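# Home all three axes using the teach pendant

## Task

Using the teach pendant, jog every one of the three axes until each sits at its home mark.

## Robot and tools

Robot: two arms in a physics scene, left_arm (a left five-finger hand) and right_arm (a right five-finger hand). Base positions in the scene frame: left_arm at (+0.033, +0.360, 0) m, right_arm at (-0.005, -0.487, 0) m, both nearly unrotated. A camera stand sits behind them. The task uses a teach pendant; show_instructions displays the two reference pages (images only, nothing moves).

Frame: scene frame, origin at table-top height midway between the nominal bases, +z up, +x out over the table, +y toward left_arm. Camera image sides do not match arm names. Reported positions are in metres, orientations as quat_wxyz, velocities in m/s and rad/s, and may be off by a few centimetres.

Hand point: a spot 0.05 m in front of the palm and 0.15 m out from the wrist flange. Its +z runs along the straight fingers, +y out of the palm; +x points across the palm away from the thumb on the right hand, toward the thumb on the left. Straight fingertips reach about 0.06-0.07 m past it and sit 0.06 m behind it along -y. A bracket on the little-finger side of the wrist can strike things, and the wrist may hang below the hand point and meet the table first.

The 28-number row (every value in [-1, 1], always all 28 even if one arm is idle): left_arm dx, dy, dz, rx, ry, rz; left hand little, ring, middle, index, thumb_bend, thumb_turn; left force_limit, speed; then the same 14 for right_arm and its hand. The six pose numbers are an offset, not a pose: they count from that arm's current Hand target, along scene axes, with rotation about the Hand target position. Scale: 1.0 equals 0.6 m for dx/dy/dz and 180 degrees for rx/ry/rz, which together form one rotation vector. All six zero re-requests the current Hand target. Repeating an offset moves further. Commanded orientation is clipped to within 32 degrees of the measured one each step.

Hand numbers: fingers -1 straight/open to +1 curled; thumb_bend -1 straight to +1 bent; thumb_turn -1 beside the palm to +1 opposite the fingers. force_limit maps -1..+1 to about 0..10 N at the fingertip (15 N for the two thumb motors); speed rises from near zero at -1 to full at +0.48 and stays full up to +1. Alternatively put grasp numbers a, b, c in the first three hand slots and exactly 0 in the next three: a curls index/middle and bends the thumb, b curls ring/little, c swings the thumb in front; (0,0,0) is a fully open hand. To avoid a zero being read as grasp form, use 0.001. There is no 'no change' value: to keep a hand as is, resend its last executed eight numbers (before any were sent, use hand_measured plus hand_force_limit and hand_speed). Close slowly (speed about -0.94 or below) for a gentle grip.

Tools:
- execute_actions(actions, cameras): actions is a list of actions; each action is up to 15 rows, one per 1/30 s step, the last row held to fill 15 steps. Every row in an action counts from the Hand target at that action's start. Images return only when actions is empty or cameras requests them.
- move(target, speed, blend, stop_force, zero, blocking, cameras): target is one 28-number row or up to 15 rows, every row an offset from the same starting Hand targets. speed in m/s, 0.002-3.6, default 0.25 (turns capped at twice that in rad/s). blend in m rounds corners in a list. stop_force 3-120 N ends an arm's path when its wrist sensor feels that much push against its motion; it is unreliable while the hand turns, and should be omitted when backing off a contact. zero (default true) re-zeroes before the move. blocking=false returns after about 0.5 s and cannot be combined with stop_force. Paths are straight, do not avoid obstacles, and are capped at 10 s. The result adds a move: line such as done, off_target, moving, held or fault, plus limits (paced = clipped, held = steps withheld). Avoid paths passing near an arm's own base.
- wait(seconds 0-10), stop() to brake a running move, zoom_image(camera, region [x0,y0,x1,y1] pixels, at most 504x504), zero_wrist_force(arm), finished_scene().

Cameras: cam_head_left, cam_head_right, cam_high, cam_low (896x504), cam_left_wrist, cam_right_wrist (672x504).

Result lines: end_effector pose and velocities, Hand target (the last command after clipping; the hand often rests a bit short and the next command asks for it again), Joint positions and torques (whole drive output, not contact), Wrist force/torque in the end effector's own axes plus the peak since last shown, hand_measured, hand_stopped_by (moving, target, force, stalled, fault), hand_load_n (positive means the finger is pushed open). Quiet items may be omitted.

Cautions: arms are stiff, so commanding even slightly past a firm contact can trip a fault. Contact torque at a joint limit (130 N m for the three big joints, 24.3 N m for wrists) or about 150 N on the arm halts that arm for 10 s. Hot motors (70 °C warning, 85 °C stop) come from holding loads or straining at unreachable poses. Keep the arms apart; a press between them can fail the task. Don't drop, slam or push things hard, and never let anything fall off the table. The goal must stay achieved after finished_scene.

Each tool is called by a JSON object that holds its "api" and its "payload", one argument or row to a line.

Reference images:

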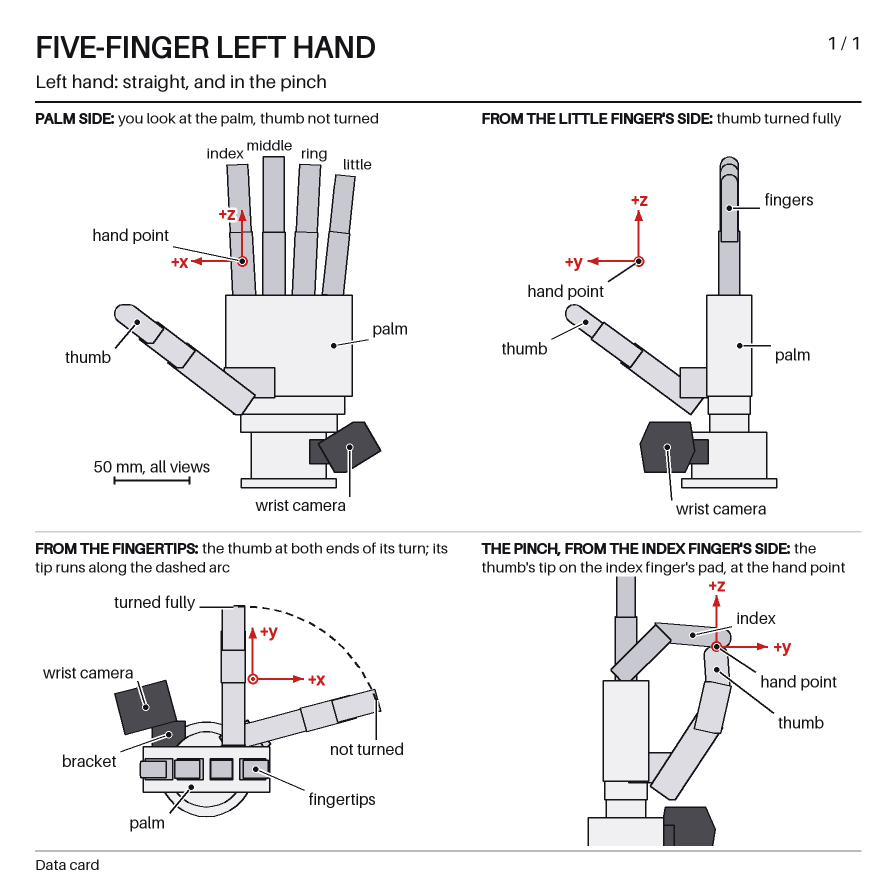

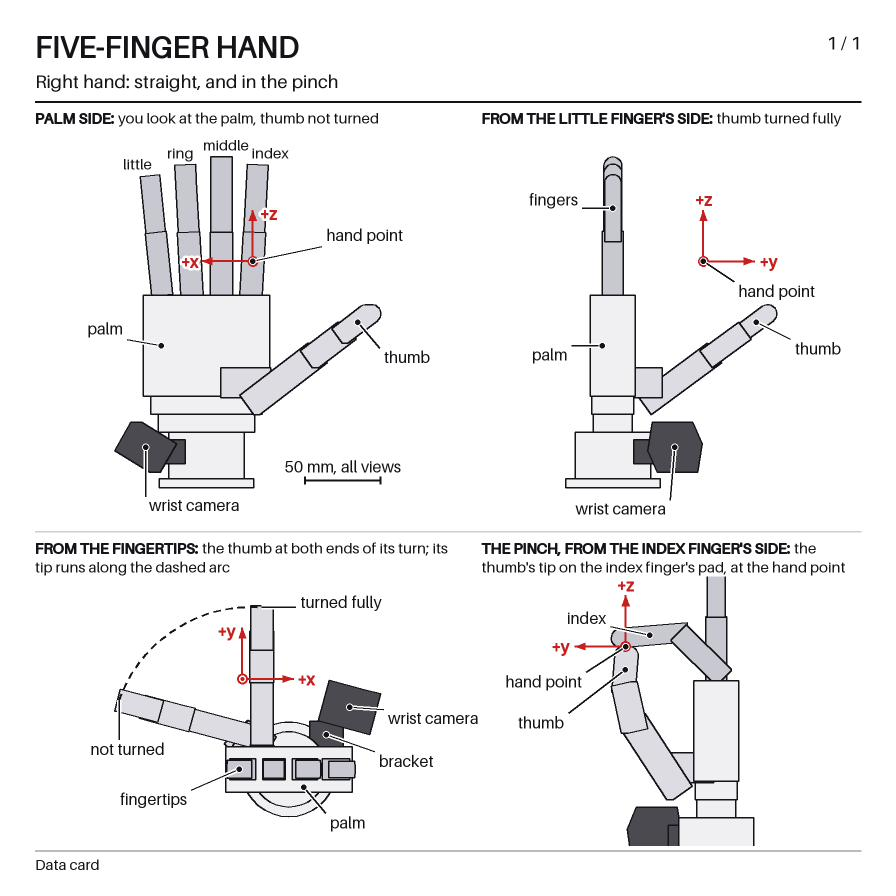

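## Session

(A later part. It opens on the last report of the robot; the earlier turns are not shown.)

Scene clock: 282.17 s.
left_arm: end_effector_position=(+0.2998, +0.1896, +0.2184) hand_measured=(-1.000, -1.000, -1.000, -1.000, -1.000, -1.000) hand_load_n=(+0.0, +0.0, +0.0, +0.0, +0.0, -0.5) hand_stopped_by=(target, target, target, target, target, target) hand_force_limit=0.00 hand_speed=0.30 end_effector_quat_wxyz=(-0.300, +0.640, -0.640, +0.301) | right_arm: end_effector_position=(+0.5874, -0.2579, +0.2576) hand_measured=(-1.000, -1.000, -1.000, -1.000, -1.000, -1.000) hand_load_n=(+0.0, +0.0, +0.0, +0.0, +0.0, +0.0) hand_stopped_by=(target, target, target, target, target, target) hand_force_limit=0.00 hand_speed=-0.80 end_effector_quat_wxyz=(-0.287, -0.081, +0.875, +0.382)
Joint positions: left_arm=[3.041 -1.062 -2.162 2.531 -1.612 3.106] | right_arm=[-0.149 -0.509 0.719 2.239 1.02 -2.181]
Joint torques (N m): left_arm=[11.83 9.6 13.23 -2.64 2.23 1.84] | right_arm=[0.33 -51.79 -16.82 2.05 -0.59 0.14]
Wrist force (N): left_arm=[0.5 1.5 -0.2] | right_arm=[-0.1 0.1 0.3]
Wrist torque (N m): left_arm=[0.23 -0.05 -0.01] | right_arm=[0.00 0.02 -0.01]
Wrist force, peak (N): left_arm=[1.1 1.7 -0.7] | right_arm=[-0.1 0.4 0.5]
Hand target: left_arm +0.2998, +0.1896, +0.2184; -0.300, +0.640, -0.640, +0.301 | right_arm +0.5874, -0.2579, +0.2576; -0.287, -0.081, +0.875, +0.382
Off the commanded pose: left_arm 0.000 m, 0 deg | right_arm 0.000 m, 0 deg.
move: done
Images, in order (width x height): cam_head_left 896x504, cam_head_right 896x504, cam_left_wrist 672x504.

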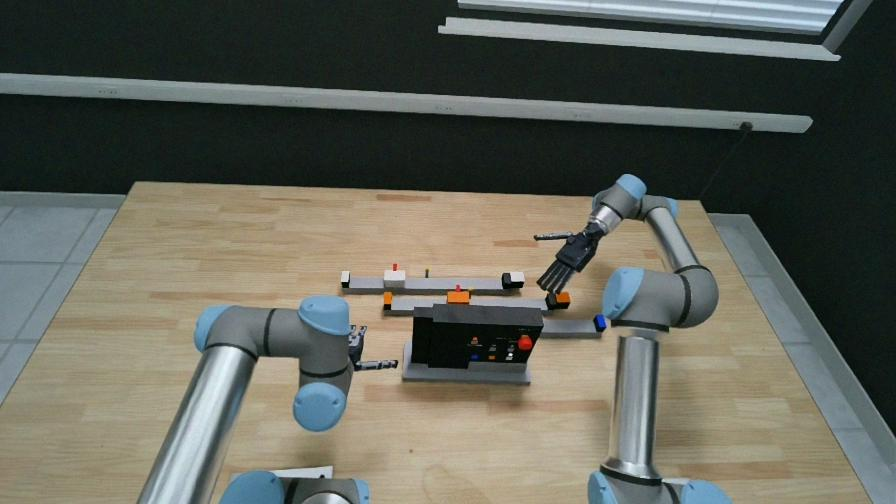

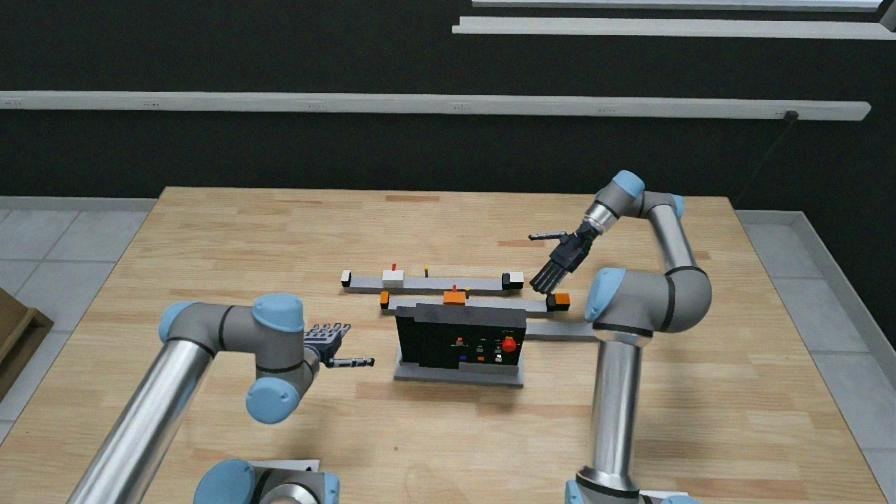

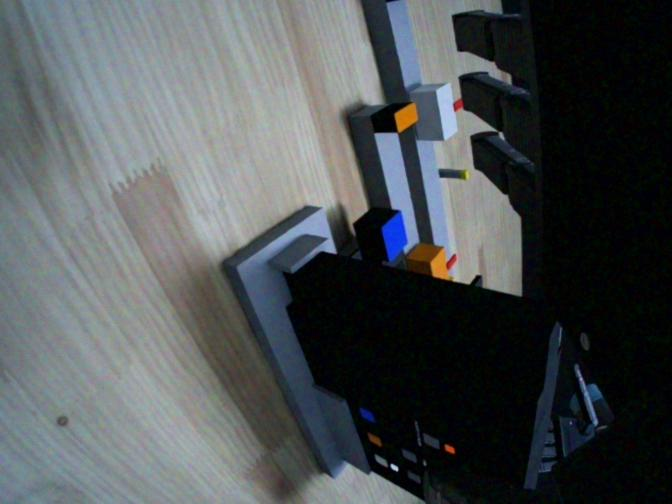

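{"api": "move", "payload": {
  "target": [0.1667,0.15,-0.03,0,0,-0.5,-1,-1,-1,-1,-1,-1,0,0.3,0,0,0,0,0,0,-1,-1,-1,-1,-1,-1,0,-0.8],
  "speed": 0.3,
  "cameras": ["cam_left_wrist", "cam_high"]
}}

{"api": "zoom_image", "payload": {
  "camera": "cam_left_wrist",
  "region": [250, 150, 550, 450]
}}

{"api": "zoom_image", "payload": {
  "camera": "cam_high",
  "region": [400, 80, 640, 280]
}}

Scene clock: 304.53 s.
left_arm: end_effector_position=(+0.3998, +0.2796, +0.2004) hand_measured=(-1.000, -1.000, -1.000, -1.000, -1.000, -1.000) hand_load_n=(+0.0, +0.0, +0.0, +0.0, +0.0, +0.0) hand_stopped_by=(target, target, target, target, target, target) hand_force_limit=0.00 hand_speed=0.30 end_effector_quat_wxyz=(+0.000, -0.001, +0.905, -0.425) | right_arm: end_effector_position=(+0.5874, -0.2579, +0.2576) hand_measured=(-1.000, -1.000, -1.000, -1.000, -1.000, -1.000) hand_load_n=(+0.0, +0.0, +0.0, +0.5, +0.0, +0.0) hand_stopped_by=(target, target, target, target, target, target) hand_force_limit=0.00 hand_speed=-0.80 end_effector_quat_wxyz=(-0.287, -0.081, +0.875, +0.382)
Joint positions: left_arm=[3.613 -1.897 -1.808 1.597 -0.839 5.441] | right_arm=[-0.149 -0.509 0.719 2.239 1.02 -2.181]
Joint torques (N m): left_arm=[-13.49 17.08 21.63 -5.05 -1.26 1.6] | right_arm=[0.41 -51.9 -17.68 1.94 -0.72 0.11]
Wrist force (N): left_arm=[0.1 1.5 0.2] | right_arm=[-0.2 0.2 0.1]
Wrist torque (N m): left_arm=[0.20 0.00 -0.02] | right_arm=[0.01 0.03 -0.01]
Wrist force, peak (N): left_arm=[0.6 1.7 -0.4] | right_arm=[-0.3 0.3 0.5]
Hand target: left_arm +0.3998, +0.2796, +0.2004; +0.000, -0.001, +0.905, -0.425 | right_arm +0.5874, -0.2579, +0.2576; -0.287, -0.081, +0.875, +0.382
Off the commanded pose: left_arm 0.000 m, 0 deg | right_arm 0.000 m, 0 deg.
move: done
Images, in order (width x height): cam_high 896x504, cam_left_wrist 672x504.

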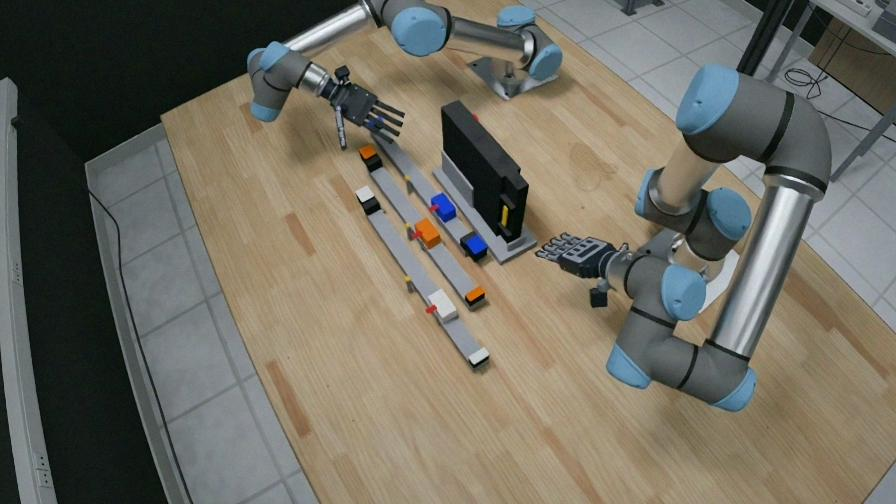

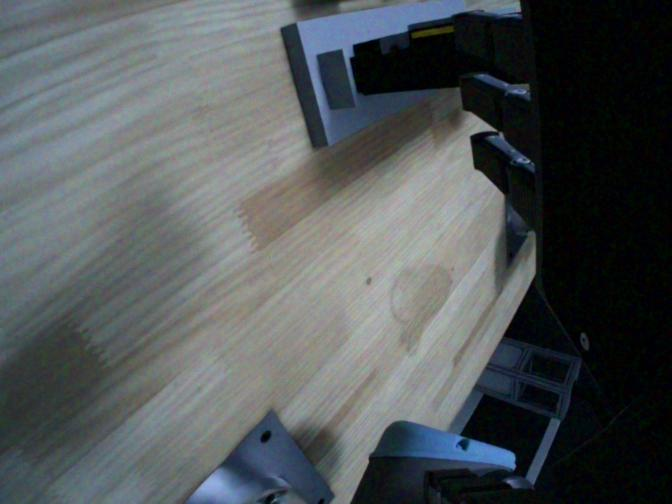

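Scaled by 1.680 from the camera's 672x504 image, which has a finer 960x720 frame.

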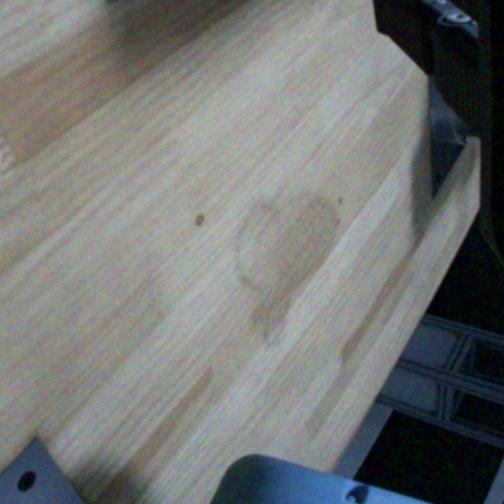

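Scaled by 2.100 from the camera's 896x504 image, which has a finer 1280x720 frame.

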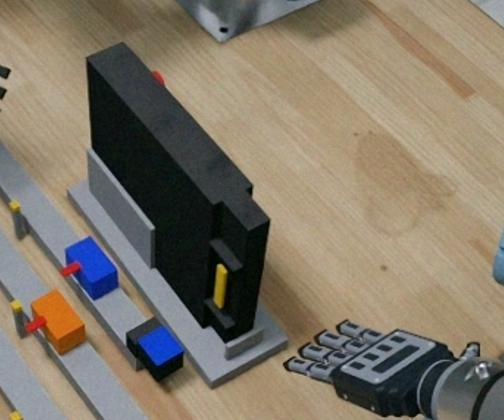

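{"api": "move", "payload": {
  "target": [
    [0.06,-0.1,-0.083,0,0,0,1,1,1,-1,-1,-1,0,0.3,-0.06,-0.037,0.27,0,0,0,-1,-1,-1,-1,-1,-1,0,-0.8],
    [0.06,-0.1,-0.083,0,0,0,1,1,1,-1,-1,-1,0,0.3,-0.528,0.113,0.237,-0.194,-0.0733,-0.589,-1,-1,-1,-1,-1,-1,0,-0.8]
  ],
  "speed": 0.3,
  "blend": [0.03,0],
  "cameras": ["all"]
}}

{"api": "zoom_image", "payload": {
  "camera": "cam_left_wrist",
  "region": [300, 0, 560, 260]
}}

{"api": "zoom_image", "payload": {
  "camera": "cam_high",
  "region": [400, 80, 640, 280]
}}

Scene clock: 336.57 s.
left_arm: end_effector_position=(+0.4358, +0.2196, +0.1506) hand_measured=(+1.000, +1.000, +1.000, -1.000, -1.000, -1.000) hand_load_n=(+0.0, +0.0, +0.0, +0.0, +0.0, -0.5) hand_stopped_by=(target, target, target, target, target, target) hand_force_limit=0.00 hand_speed=0.30 end_effector_quat_wxyz=(+0.000, -0.001, +0.905, -0.425) | right_arm: end_effector_position=(+0.2707, -0.1901, +0.3998) hand_measured=(-1.000, -1.000, -1.000, -1.000, -1.000, -1.000) hand_load_n=(+0.0, +0.0, +0.0, +0.0, -0.5, +0.0) hand_stopped_by=(target, target, target, target, target, target) hand_force_limit=0.00 hand_speed=-0.80 end_effector_quat_wxyz=(+0.204, +0.677, +0.677, +0.203)
Joint positions: left_arm=[3.438 -2.021 -1.734 1.799 -0.761 5.222] | right_arm=[0.92 -1.539 1.474 1.25 2.022 0.818]
Joint torques (N m): left_arm=[-10.82 20.58 20.66 0.01 3.51 -1.76] | right_arm=[8.91 -9.83 -25.66 3.19 2.35 2.42]
Wrist force (N): left_arm=[-0.1 1.5 0.0] | right_arm=[-0.1 -0.1 0.4]
Wrist torque (N m): left_arm=[0.25 0.09 0.12] | right_arm=[-0.06 0.00 -0.08]
Wrist force, peak (N): left_arm=[-0.3 1.7 0.4] | right_arm=[-1.0 -0.8 0.9]
Hand target: left_arm +0.4358, +0.2196, +0.1506; +0.000, -0.001, +0.905, -0.425 | right_arm +0.2706, -0.1901, +0.3998; +0.204, +0.677, +0.677, +0.203
Off the commanded pose: left_arm 0.000 m, 0 deg | right_arm 0.000 m, 0 deg.
move: done

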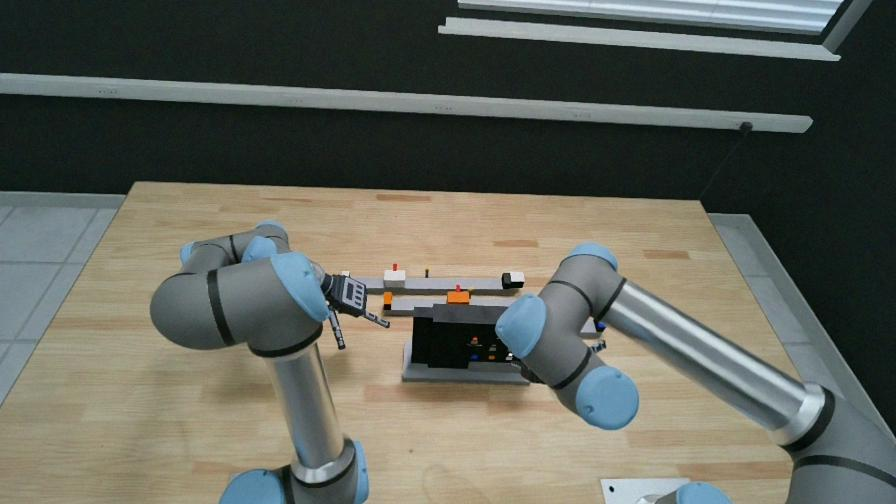

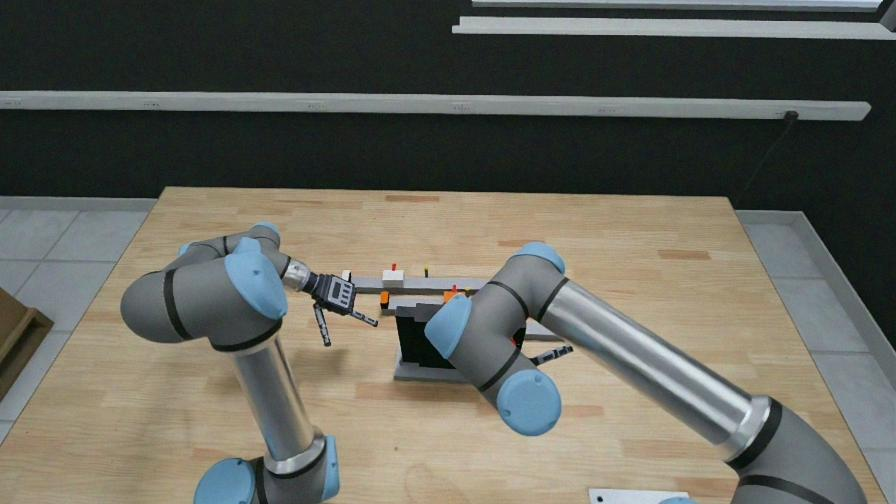

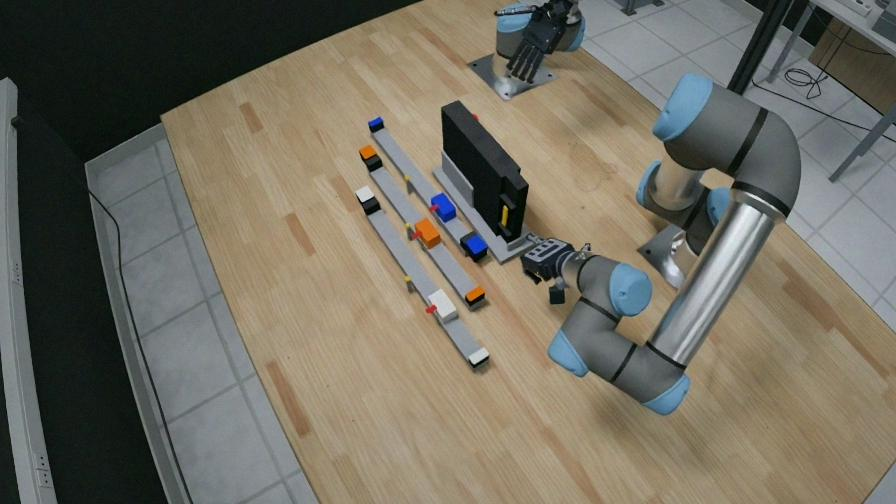

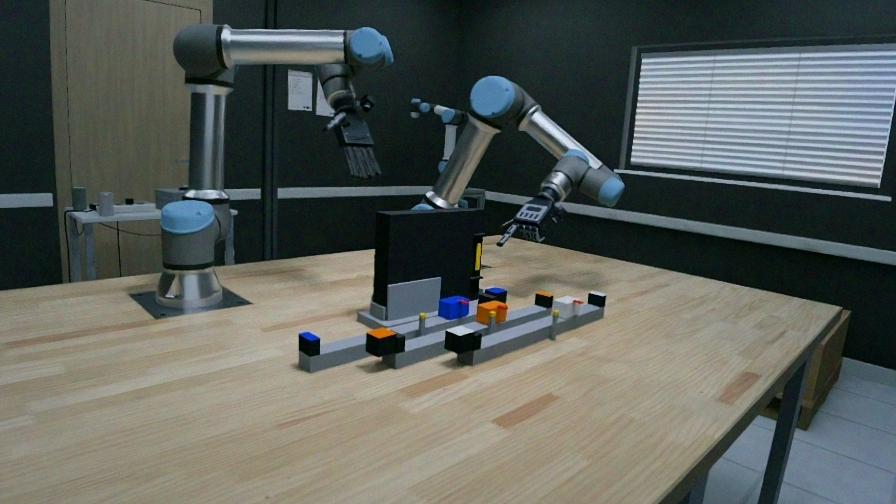

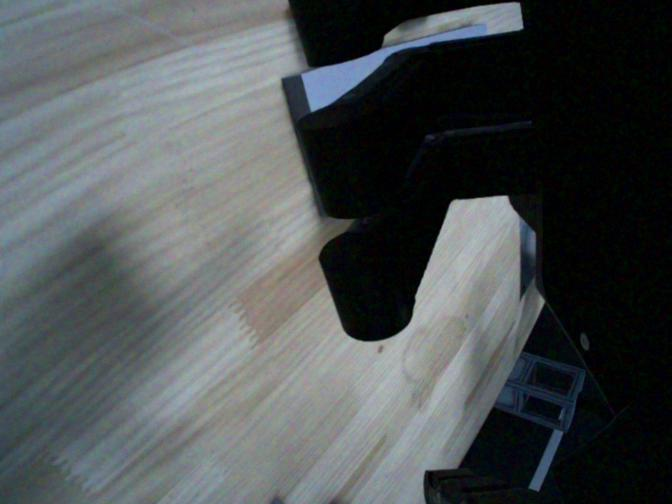

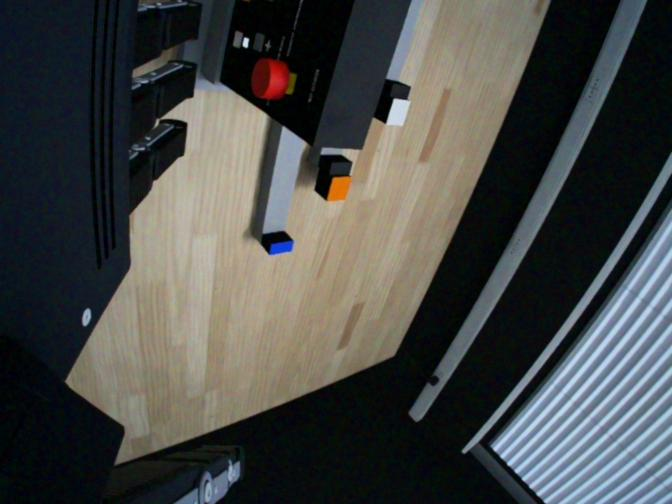

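Scaled by 1.938 from the camera's 672x504 image, which has a finer 960x720 frame.

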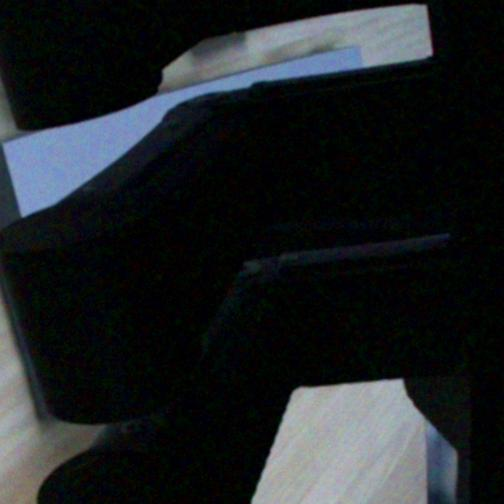

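Scaled by 2.100 from the camera's 896x504 image, which has a finer 1280x720 frame.

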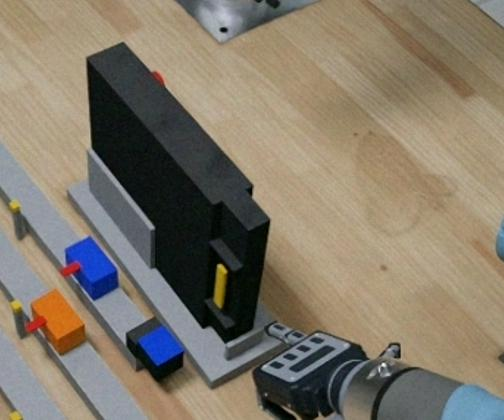

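{"api": "move", "payload": {
  "target": [0,0,0,0,0,0,1,1,1,-1,-1,-1,0,0.3,-0.0217,-0.0067,-0.3317,-0.1659,0.07,-0.0188,0.25,0,1,0,0,0,0,0.3],
  "speed": 0.25,
  "cameras": ["cam_right_wrist", "cam_head_left", "cam_low"]
}}

Scene clock: 397.93 s.
left_arm: end_effector_position=(+0.4358, +0.2196, +0.1506) hand_measured=(+1.000, +1.000, +1.000, -1.000, -1.000, -1.000) hand_load_n=(+0.0, +0.0, +0.0, +0.0, +0.0, +0.0) hand_stopped_by=(target, target, target, target, target, target) hand_force_limit=0.00 hand_speed=0.30 end_effector_quat_wxyz=(+0.000, -0.001, +0.905, -0.425) | right_arm: end_effector_position=(+0.2576, -0.1941, +0.2009) hand_measured=(-1.000, -0.962, -0.650, -0.500, -0.462, +1.000) hand_load_n=(+0.0, +0.0, +0.0, +0.0, +0.0, +0.0) hand_stopped_by=(target, target, target, target, target, target) hand_force_limit=0.00 hand_speed=0.30 end_effector_quat_wxyz=(+0.303, +0.639, +0.705, -0.058)
Joint positions: left_arm=[3.438 -2.021 -1.734 1.799 -0.761 5.222] | right_arm=[1.007 -1.128 1.665 1.277 2.154 0.971]
Joint torques (N m): left_arm=[-12.54 20.13 20.46 0.17 3.22 -1.91] | right_arm=[8.61 -19.6 -6.93 4.34 2.73 2.34]
Wrist force (N): left_arm=[-0.2 1.6 0.1] | right_arm=[0.2 -0.4 0.8]
Wrist torque (N m): left_arm=[0.26 0.11 0.11] | right_arm=[-0.10 -0.06 -0.11]
Wrist force, peak (N): left_arm=[-0.3 1.8 0.1] | right_arm=[0.7 -0.6 1.4]
Hand target: left_arm +0.4358, +0.2196, +0.1506; +0.000, -0.001, +0.905, -0.425 | right_arm +0.2576, -0.1941, +0.2008; +0.303, +0.639, +0.705, -0.058
Off the commanded pose: left_arm 0.000 m, 0 deg | right_arm 0.000 m, 0 deg.
move: done
Images, in order (width x height): cam_head_left 896x504, cam_low 896x504, cam_right_wrist 672x504.

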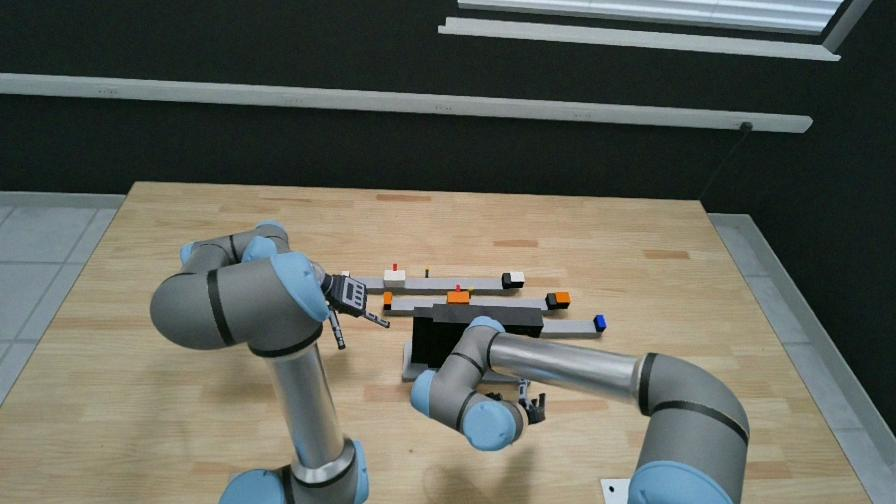

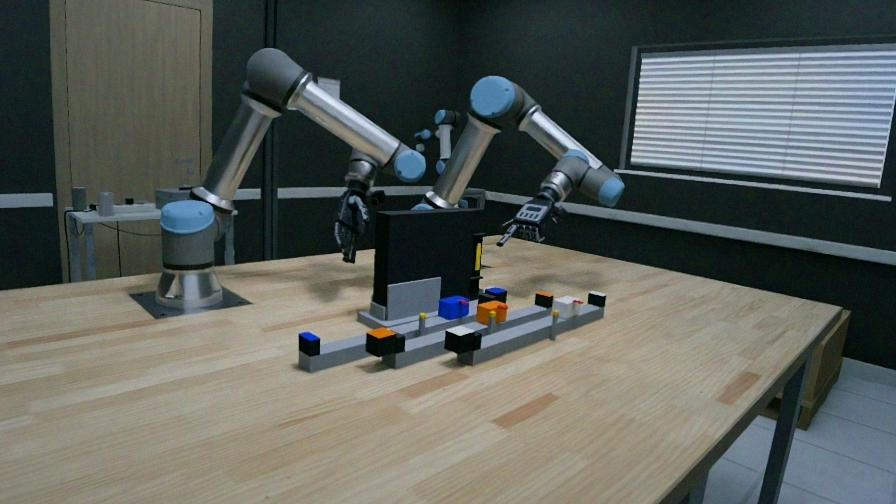

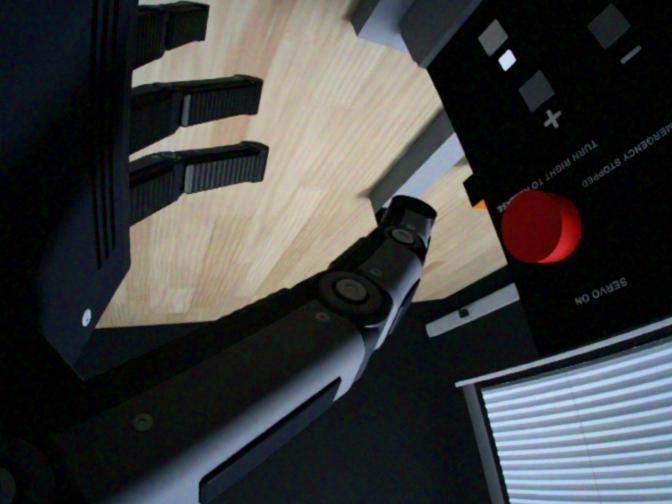

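{"api": "move", "payload": {
  "target": [0,0,0,0,0,0,1,1,1,-1,-1,-1,0,0.3,0.0833,0,0,0,0,0,0.25,0,1,0,0,0,0,0.3],
  "speed": 0.15,
  "cameras": ["cam_right_wrist", "cam_head_right"]
}}

Scene clock: 410.63 s.
left_arm: end_effector_position=(+0.4358, +0.2196, +0.1506) hand_measured=(+1.000, +1.000, +1.000, -1.000, -1.000, -1.000) hand_load_n=(+0.0, +0.5, +0.0, +0.0, +0.0, -0.5) hand_stopped_by=(target, target, target, target, target, target) hand_force_limit=0.00 hand_speed=0.30 end_effector_quat_wxyz=(+0.000, -0.001, +0.905, -0.425) | right_arm: end_effector_position=(+0.3075, -0.1941, +0.2008) hand_measured=(-1.000, -0.962, -0.650, -0.500, -0.462, +1.000) hand_load_n=(+0.0, +0.0, +0.0, +0.0, +0.0, -0.5) hand_stopped_by=(target, target, target, target, target, target) hand_force_limit=0.00 hand_speed=0.30 end_effector_quat_wxyz=(+0.303, +0.639, +0.705, -0.058)
Joint positions: left_arm=[3.438 -2.021 -1.734 1.799 -0.761 5.222] | right_arm=[0.912 -1.098 1.602 1.249 2.174 0.86]
Joint torques (N m): left_arm=[-12.4 20.33 19.73 0.12 3.22 -1.98] | right_arm=[-7.41 -23.85 -21.81 0.48 2.66 -2.3]
Wrist force (N): left_arm=[-0.2 1.6 0.2] | right_arm=[0.5 -0.3 0.7]
Wrist torque (N m): left_arm=[0.26 0.11 0.11] | right_arm=[-0.11 -0.09 -0.01]
Wrist force, peak (N): left_arm=[-0.2 1.8 0.2] | right_arm=[0.4 -1.2 0.6]
Hand target: left_arm +0.4358, +0.2196, +0.1506; +0.000, -0.001, +0.905, -0.425 | right_arm +0.3076, -0.1941, +0.2008; +0.303, +0.639, +0.705, -0.058
Off the commanded pose: left_arm 0.000 m, 0 deg | right_arm 0.000 m, 0 deg.
move: done
Images, in order (width x height): cam_head_right 896x504, cam_right_wrist 672x504.

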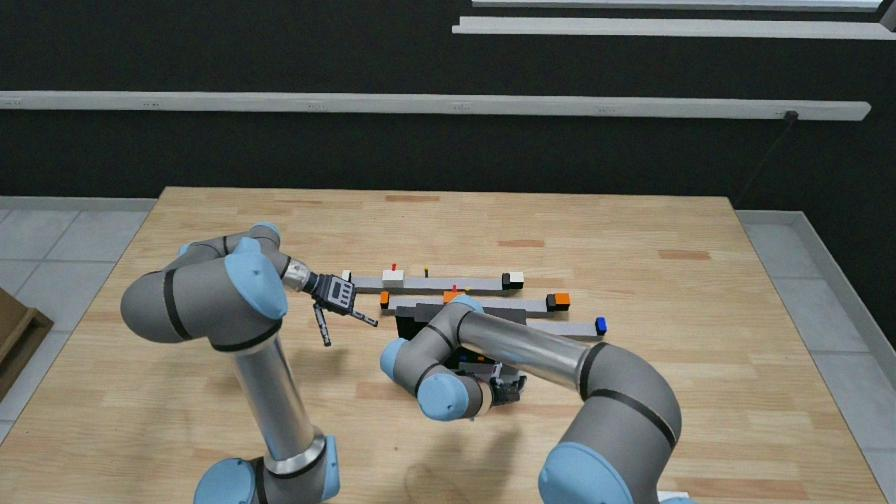

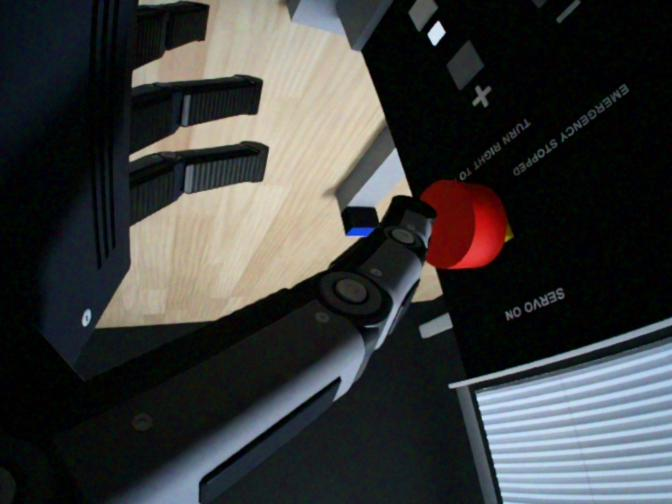

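{"api": "move", "payload": {
  "target": [0,0,0,0,0,0,1,1,1,-1,-1,-1,0,0.3,0,0.0058,0.01,0,0,0,0.25,0,1,0,0,0,0,0.3],
  "speed": 0.1
}}

{"api": "move", "payload": {
  "target": [0,0,0,0,0,0,1,1,1,-1,-1,-1,0,0.3,0.0367,0,0,0,0,0,0.25,0,1,0,0,0,0,0.3],
  "speed": 0.05,
  "stop_force": 6,
  "cameras": ["cam_right_wrist"]
}}

Scene clock: 433.60 s.
left_arm: end_effector_position=(+0.4358, +0.2196, +0.1506) hand_measured=(+1.000, +1.000, +1.000, -1.000, -1.000, -1.000) hand_load_n=(+0.0, +0.5, +0.0, +0.0, +0.0, +0.0) hand_stopped_by=(target, target, target, target, target, target) hand_force_limit=0.00 hand_speed=0.30 end_effector_quat_wxyz=(+0.000, -0.001, +0.905, -0.425) | right_arm: end_effector_position=(+0.3076, -0.1907, +0.2067) hand_measured=(-1.000, -0.962, -0.650, -0.500, -0.462, +1.000) hand_load_n=(+0.0, +0.0, +0.0, +0.5, +0.0, +0.0) hand_stopped_by=(target, target, target, target, target, target) hand_force_limit=0.00 hand_speed=0.30 end_effector_quat_wxyz=(+0.303, +0.639, +0.705, -0.058)
Joint positions: left_arm=[3.438 -2.021 -1.734 1.799 -0.761 5.222] | right_arm=[0.917 -1.098 1.585 1.269 2.173 0.866]
Joint torques (N m): left_arm=[-12.94 21.34 20.72 0.08 2.98 -1.65] | right_arm=[8.82 -23.72 -20.65 4.5 -0.88 2.66]
Wrist force (N): left_arm=[-0.2 1.5 0.0] | right_arm=[0.4 -0.1 0.8]
Wrist torque (N m): left_arm=[0.26 0.10 0.12] | right_arm=[-0.09 -0.09 -0.10]
Wrist force, peak (N): left_arm=[-0.2 1.7 0.1] | right_arm=[0.4 -0.6 1.0]
Hand target: left_arm +0.4358, +0.2196, +0.1506; +0.000, -0.001, +0.905, -0.425 | right_arm +0.3076, -0.1906, +0.2068; +0.303, +0.639, +0.705, -0.058
Off the commanded pose: left_arm 0.000 m, 0 deg | right_arm 0.000 m, 0 deg.
move: done

Scene clock: 435.10 s.
left_arm: end_effector_position=(+0.4358, +0.2196, +0.1506) hand_measured=(+1.000, +1.000, +1.000, -1.000, -1.000, -1.000) hand_load_n=(+0.0, +0.0, +0.0, +0.0, +0.0, -0.5) hand_stopped_by=(target, target, target, target, target, target) hand_force_limit=0.00 hand_speed=0.30 end_effector_quat_wxyz=(+0.000, -0.001, +0.905, -0.425) | right_arm: end_effector_position=(+0.3296, -0.1906, +0.2068) hand_measured=(-1.000, -0.962, -0.650, -0.500, -0.462, +1.000) hand_load_n=(+0.0, +0.0, +0.0, +0.0, +0.0, +0.0) hand_stopped_by=(target, target, target, target, target, target) hand_force_limit=0.00 hand_speed=0.30 end_effector_quat_wxyz=(+0.303, +0.639, +0.705, -0.058)
Joint positions: left_arm=[3.438 -2.021 -1.734 1.799 -0.761 5.222] | right_arm=[0.879 -1.081 1.551 1.26 2.18 0.82]
Joint torques (N m): left_arm=[-12.83 19.76 20.62 0.3 3.03 -1.75] | right_arm=[-9.22 -24.13 -22.09 0.49 2.71 -2.36]
Wrist force (N): left_arm=[-0.2 1.4 0.1] | right_arm=[0.3 -0.3 0.8]
Wrist torque (N m): left_arm=[0.23 0.11 0.12] | right_arm=[-0.13 -0.08 -0.01]
Wrist force, peak (N): left_arm=[0.0 1.7 0.1] | right_arm=[0.7 -0.2 0.9]
Hand target: left_arm +0.4358, +0.2196, +0.1506; +0.000, -0.001, +0.905, -0.425 | right_arm +0.3296, -0.1906, +0.2068; +0.303, +0.639, +0.705, -0.058
Off the commanded pose: left_arm 0.000 m, 0 deg | right_arm 0.000 m, 0 deg.
move: done
Images, in order (width x height): cam_right_wrist 672x504.

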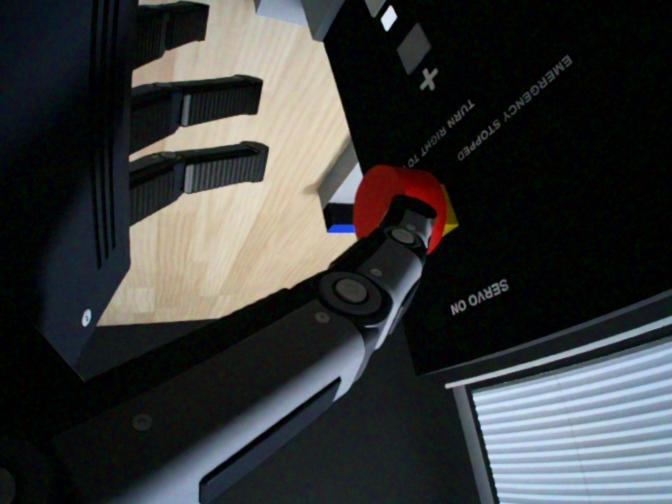

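{"api": "move", "payload": {
  "target": [0,0,0,0,0,0,1,1,1,-1,-1,-1,0,0.3,0,0,0,0,0,0,0.6,0,1,0,0,0,-0.2,-0.8],
  "speed": 0.05,
  "cameras": ["cam_right_wrist"]
}}

Scene clock: 451.17 s.
left_arm: end_effector_position=(+0.4358, +0.2196, +0.1506) hand_measured=(+1.000, +1.000, +1.000, -1.000, -1.000, -1.000) hand_load_n=(+0.0, +0.0, +0.0, +0.0, +0.0, -0.5) hand_stopped_by=(target, target, target, target, target, target) hand_force_limit=0.00 hand_speed=0.30 end_effector_quat_wxyz=(+0.000, -0.001, +0.905, -0.425) | right_arm: end_effector_position=(+0.3296, -0.1906, +0.2068) hand_measured=(-1.000, -0.910, +0.050, +0.200, -0.200, +1.000) hand_load_n=(+0.0, +0.0, +0.0, +0.0, +0.0, +0.0) hand_stopped_by=(target, target, target, target, target, target) hand_force_limit=-0.20 hand_speed=-0.80 end_effector_quat_wxyz=(+0.303, +0.639, +0.705, -0.058)
Joint positions: left_arm=[3.438 -2.021 -1.734 1.799 -0.761 5.222] | right_arm=[0.879 -1.081 1.551 1.26 2.18 0.82]
Joint torques (N m): left_arm=[-12.22 21.06 20.84 0.47 2.95 -1.82] | right_arm=[-7.88 -24.21 -19.75 2.21 0.59 -2.38]
Wrist force (N): left_arm=[-0.2 1.5 0.2] | right_arm=[0.4 -0.4 0.8]
Wrist torque (N m): left_arm=[0.24 0.12 0.11] | right_arm=[-0.12 -0.09 0.00]
Wrist force, peak (N): left_arm=[-0.3 1.7 0.1] | right_arm=[0.6 -0.4 1.1]
Hand target: left_arm +0.4358, +0.2196, +0.1506; +0.000, -0.001, +0.905, -0.425 | right_arm +0.3296, -0.1906, +0.2068; +0.303, +0.639, +0.705, -0.058
Off the commanded pose: left_arm 0.000 m, 0 deg | right_arm 0.000 m, 0 deg.
move: done
Images, in order (width x height): cam_right_wrist 672x504.

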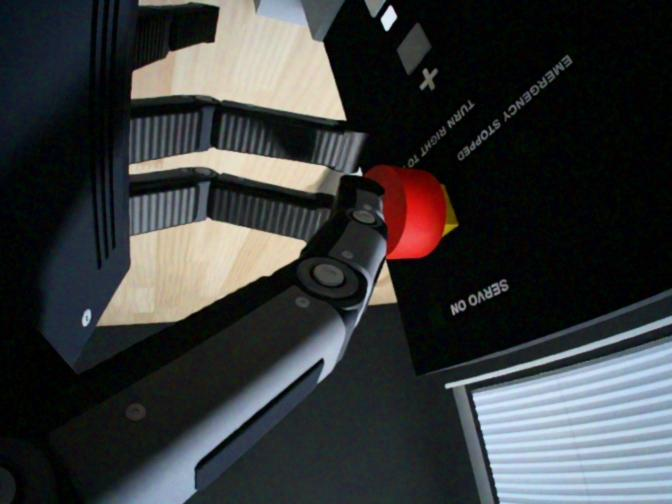

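{"api": "move", "payload": {
  "target": [
    [0,0,0,0,0,0,1,1,1,-1,-1,-1,0,0.3,0,0,0,0,0,0,0.33,0,1,0,0,0,-0.2,0.0],
    [0,0,0,0,0,0,1,1,1,-1,-1,-1,0,0.3,0,0.0083,0.0067,0,0,0,0.33,0,1,0,0,0,-0.2,0.0]
  ],
  "speed": 0.05
}}

{"api": "move", "payload": {
  "target": [0,0,0,0,0,0,1,1,1,-1,-1,-1,0,0.3,0.025,0,0,0,0,0,0.33,0,1,0,0,0,-0.2,0.0],
  "speed": 0.03,
  "stop_force": 5,
  "cameras": ["cam_right_wrist"]
}}

Scene clock: 509.27 s.
left_arm: end_effector_position=(+0.4358, +0.2196, +0.1506) hand_measured=(+1.000, +1.000, +1.000, -1.000, -1.000, -1.000) hand_load_n=(+0.0, +0.5, +0.0, +0.0, +0.0, +0.0) hand_stopped_by=(target, target, target, target, target, target) hand_force_limit=0.00 hand_speed=0.30 end_effector_quat_wxyz=(+0.000, -0.001, +0.905, -0.425) | right_arm: end_effector_position=(+0.3296, -0.1857, +0.2108) hand_measured=(-1.000, -0.950, -0.490, -0.340, -0.402, +1.000) hand_load_n=(+0.0, +0.0, +0.0, +0.0, +0.0, +0.0) hand_stopped_by=(target, target, target, target, target, target) hand_force_limit=-0.20 hand_speed=0.00 end_effector_quat_wxyz=(+0.303, +0.639, +0.705, -0.058)
Joint positions: left_arm=[3.438 -2.021 -1.734 1.799 -0.761 5.222] | right_arm=[0.886 -1.075 1.532 1.278 2.179 0.829]
Joint torques (N m): left_arm=[-12.51 20.61 20.01 0.27 3.29 -1.78] | right_arm=[9.23 -24.92 -22.18 4.36 -0.82 2.79]
Wrist force (N): left_arm=[-0.3 1.6 0.0] | right_arm=[0.2 -0.2 0.9]
Wrist torque (N m): left_arm=[0.27 0.12 0.11] | right_arm=[-0.11 -0.06 -0.11]
Wrist force, peak (N): left_arm=[-0.1 1.7 0.1] | right_arm=[0.5 -0.4 1.1]
Hand target: left_arm +0.4358, +0.2196, +0.1506; +0.000, -0.001, +0.905, -0.425 | right_arm +0.3296, -0.1856, +0.2108; +0.303, +0.639, +0.705, -0.058
Off the commanded pose: left_arm 0.000 m, 0 deg | right_arm 0.000 m, 0 deg.
move: done

Scene clock: 510.77 s.
left_arm: end_effector_position=(+0.4358, +0.2196, +0.1506) hand_measured=(+1.000, +1.000, +1.000, -1.000, -1.000, -1.000) hand_load_n=(+0.0, +0.0, +0.0, +0.0, +0.0, -0.5) hand_stopped_by=(target, target, target, target, target, target) hand_force_limit=0.00 hand_speed=0.30 end_effector_quat_wxyz=(+0.000, -0.001, +0.905, -0.425) | right_arm: end_effector_position=(+0.3446, -0.1856, +0.2108) hand_measured=(-1.000, -0.950, -0.490, -0.340, -0.402, +1.000) hand_load_n=(+0.0, +0.0, +0.0, +0.0, +0.0, +0.0) hand_stopped_by=(target, target, target, target, target, target) hand_force_limit=-0.20 hand_speed=0.00 end_effector_quat_wxyz=(+0.303, +0.639, +0.705, -0.058)
Joint positions: left_arm=[3.438 -2.021 -1.734 1.799 -0.761 5.222] | right_arm=[0.861 -1.062 1.507 1.273 2.182 0.799]
Joint torques (N m): left_arm=[-13.28 20.17 21.48 0.22 2.93 -1.64] | right_arm=[-8.98 -25.3 -22.33 0.31 2.77 -2.3]
Wrist force (N): left_arm=[-0.2 1.4 0.2] | right_arm=[0.3 -0.2 0.8]
Wrist torque (N m): left_arm=[0.24 0.11 0.12] | right_arm=[-0.09 -0.08 -0.01]
Wrist force, peak (N): left_arm=[-0.2 1.7 0.1] | right_arm=[0.6 -0.3 1.0]
Hand target: left_arm +0.4358, +0.2196, +0.1506; +0.000, -0.001, +0.905, -0.425 | right_arm +0.3446, -0.1856, +0.2108; +0.303, +0.639, +0.705, -0.058
Off the commanded pose: left_arm 0.000 m, 0 deg | right_arm 0.000 m, 0 deg.
move: done
Images, in order (width x height): cam_right_wrist 672x504.

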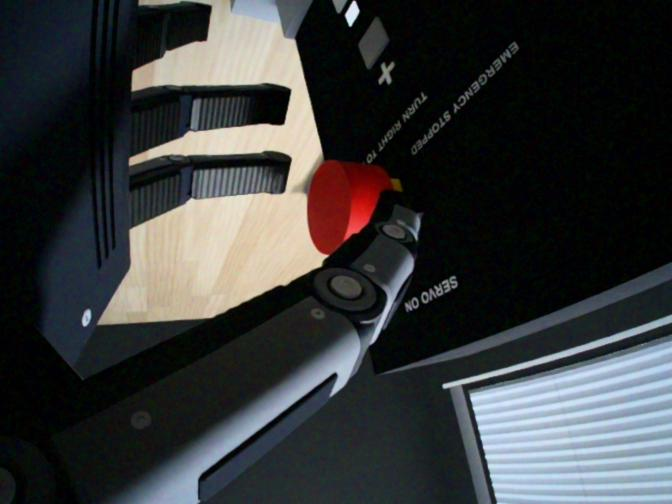

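{"api": "move", "payload": {
  "target": [0,0,0,0,0,0,1,1,1,-1,-1,-1,0,0.3,0,0,0,0,0,0,0.6,0,1,0,0,0,-0.2,-0.8],
  "speed": 0.05,
  "cameras": ["cam_right_wrist"]
}}

Scene clock: 516.50 s.
left_arm: end_effector_position=(+0.4358, +0.2196, +0.1506) hand_measured=(+1.000, +1.000, +1.000, -1.000, -1.000, -1.000) hand_load_n=(+0.0, +0.0, +0.0, +0.0, +0.0, -0.5) hand_stopped_by=(target, target, target, target, target, target) hand_force_limit=0.00 hand_speed=0.30 end_effector_quat_wxyz=(+0.000, -0.001, +0.905, -0.425) | right_arm: end_effector_position=(+0.3446, -0.1856, +0.2108) hand_measured=(-1.000, -0.910, -0.030, -0.122, -0.200, +1.000) hand_load_n=(+0.0, +0.0, +5.0, +2.5, +0.0, +0.0) hand_stopped_by=(target, target, force, force, target, target) hand_force_limit=-0.20 hand_speed=-0.80 end_effector_quat_wxyz=(+0.303, +0.639, +0.705, -0.058)
Joint positions: left_arm=[3.438 -2.021 -1.734 1.799 -0.761 5.222] | right_arm=[0.861 -1.062 1.507 1.273 2.182 0.799]
Joint torques (N m): left_arm=[-12.55 19.3 20.1 0.18 3.23 -1.9] | right_arm=[-5.81 -32.51 -21.55 1.67 1.24 -1.7]
Wrist force (N): left_arm=[-0.1 1.5 0.2] | right_arm=[3.6 -2.0 5.3]
Wrist torque (N m): left_arm=[0.25 0.09 0.13] | right_arm=[-0.06 -0.01 -0.05]
Wrist force, peak (N): left_arm=[-0.2 1.8 0.0] | right_arm=[5.0 -1.6 5.7]
Hand target: left_arm +0.4358, +0.2196, +0.1506; +0.000, -0.001, +0.905, -0.425 | right_arm +0.3446, -0.1856, +0.2108; +0.303, +0.639, +0.705, -0.058
Off the commanded pose: left_arm 0.000 m, 0 deg | right_arm 0.000 m, 0 deg.
move: done
Images, in order (width x height): cam_right_wrist 672x504.

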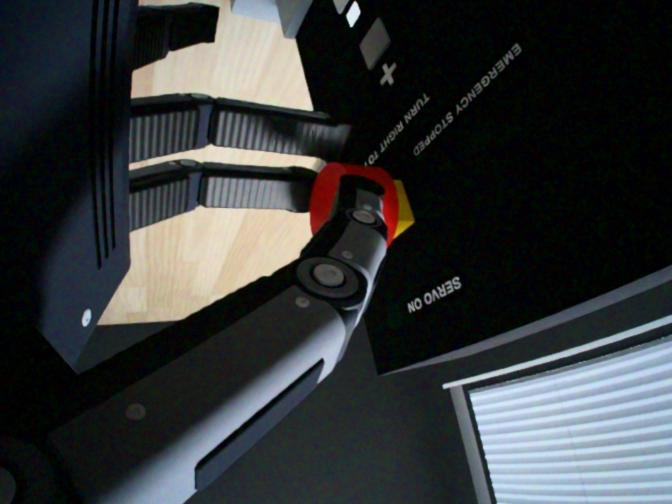

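{"api": "move", "payload": {
  "target": [0,0,0,0,0,0,1,1,1,-1,-1,-1,0,0.3,0,0,0,0,0,0,-1,-0.91,0.05,0.2,0.5,1.0,-0.2,-0.8],
  "speed": 0.05,
  "cameras": ["cam_right_wrist"]
}}

Scene clock: 528.07 s.
left_arm: end_effector_position=(+0.4358, +0.2196, +0.1506) hand_measured=(+1.000, +1.000, +1.000, -1.000, -1.000, -1.000) hand_load_n=(+0.0, +0.0, +0.0, +0.0, +0.0, -0.5) hand_stopped_by=(target, target, target, target, target, target) hand_force_limit=0.00 hand_speed=0.30 end_effector_quat_wxyz=(+0.000, -0.001, +0.905, -0.425) | right_arm: end_effector_position=(+0.3446, -0.1856, +0.2108) hand_measured=(-1.000, -0.910, -0.030, -0.122, +0.500, +1.000) hand_load_n=(+0.0, +0.0, +5.0, +2.5, +0.0, -0.5) hand_stopped_by=(target, target, force, force, target, target) hand_force_limit=-0.20 hand_speed=-0.80 end_effector_quat_wxyz=(+0.303, +0.639, +0.705, -0.058)
Joint positions: left_arm=[3.438 -2.021 -1.734 1.799 -0.761 5.222] | right_arm=[0.861 -1.062 1.507 1.273 2.182 0.799]
Joint torques (N m): left_arm=[-12.6 21.37 20.53 0.32 2.95 -1.77] | right_arm=[5.6 -45.37 -16.67 4.75 0.9 2.48]
Wrist force (N): left_arm=[-0.2 1.6 0.0] | right_arm=[4.1 -2.4 5.7]
Wrist torque (N m): left_arm=[0.27 0.11 0.12] | right_arm=[-0.08 -0.05 -0.04]
Wrist force, peak (N): left_arm=[-0.3 1.7 0.3] | right_arm=[4.3 -2.8 6.1]
Hand target: left_arm +0.4358, +0.2196, +0.1506; +0.000, -0.001, +0.905, -0.425 | right_arm +0.3446, -0.1856, +0.2108; +0.303, +0.639, +0.705, -0.058
Off the commanded pose: left_arm 0.000 m, 0 deg | right_arm 0.000 m, 0 deg.
move: done
Images, in order (width x height): cam_right_wrist 672x504.

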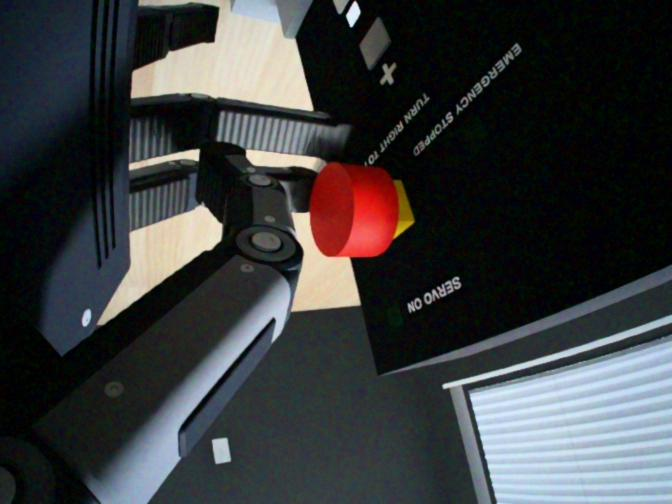

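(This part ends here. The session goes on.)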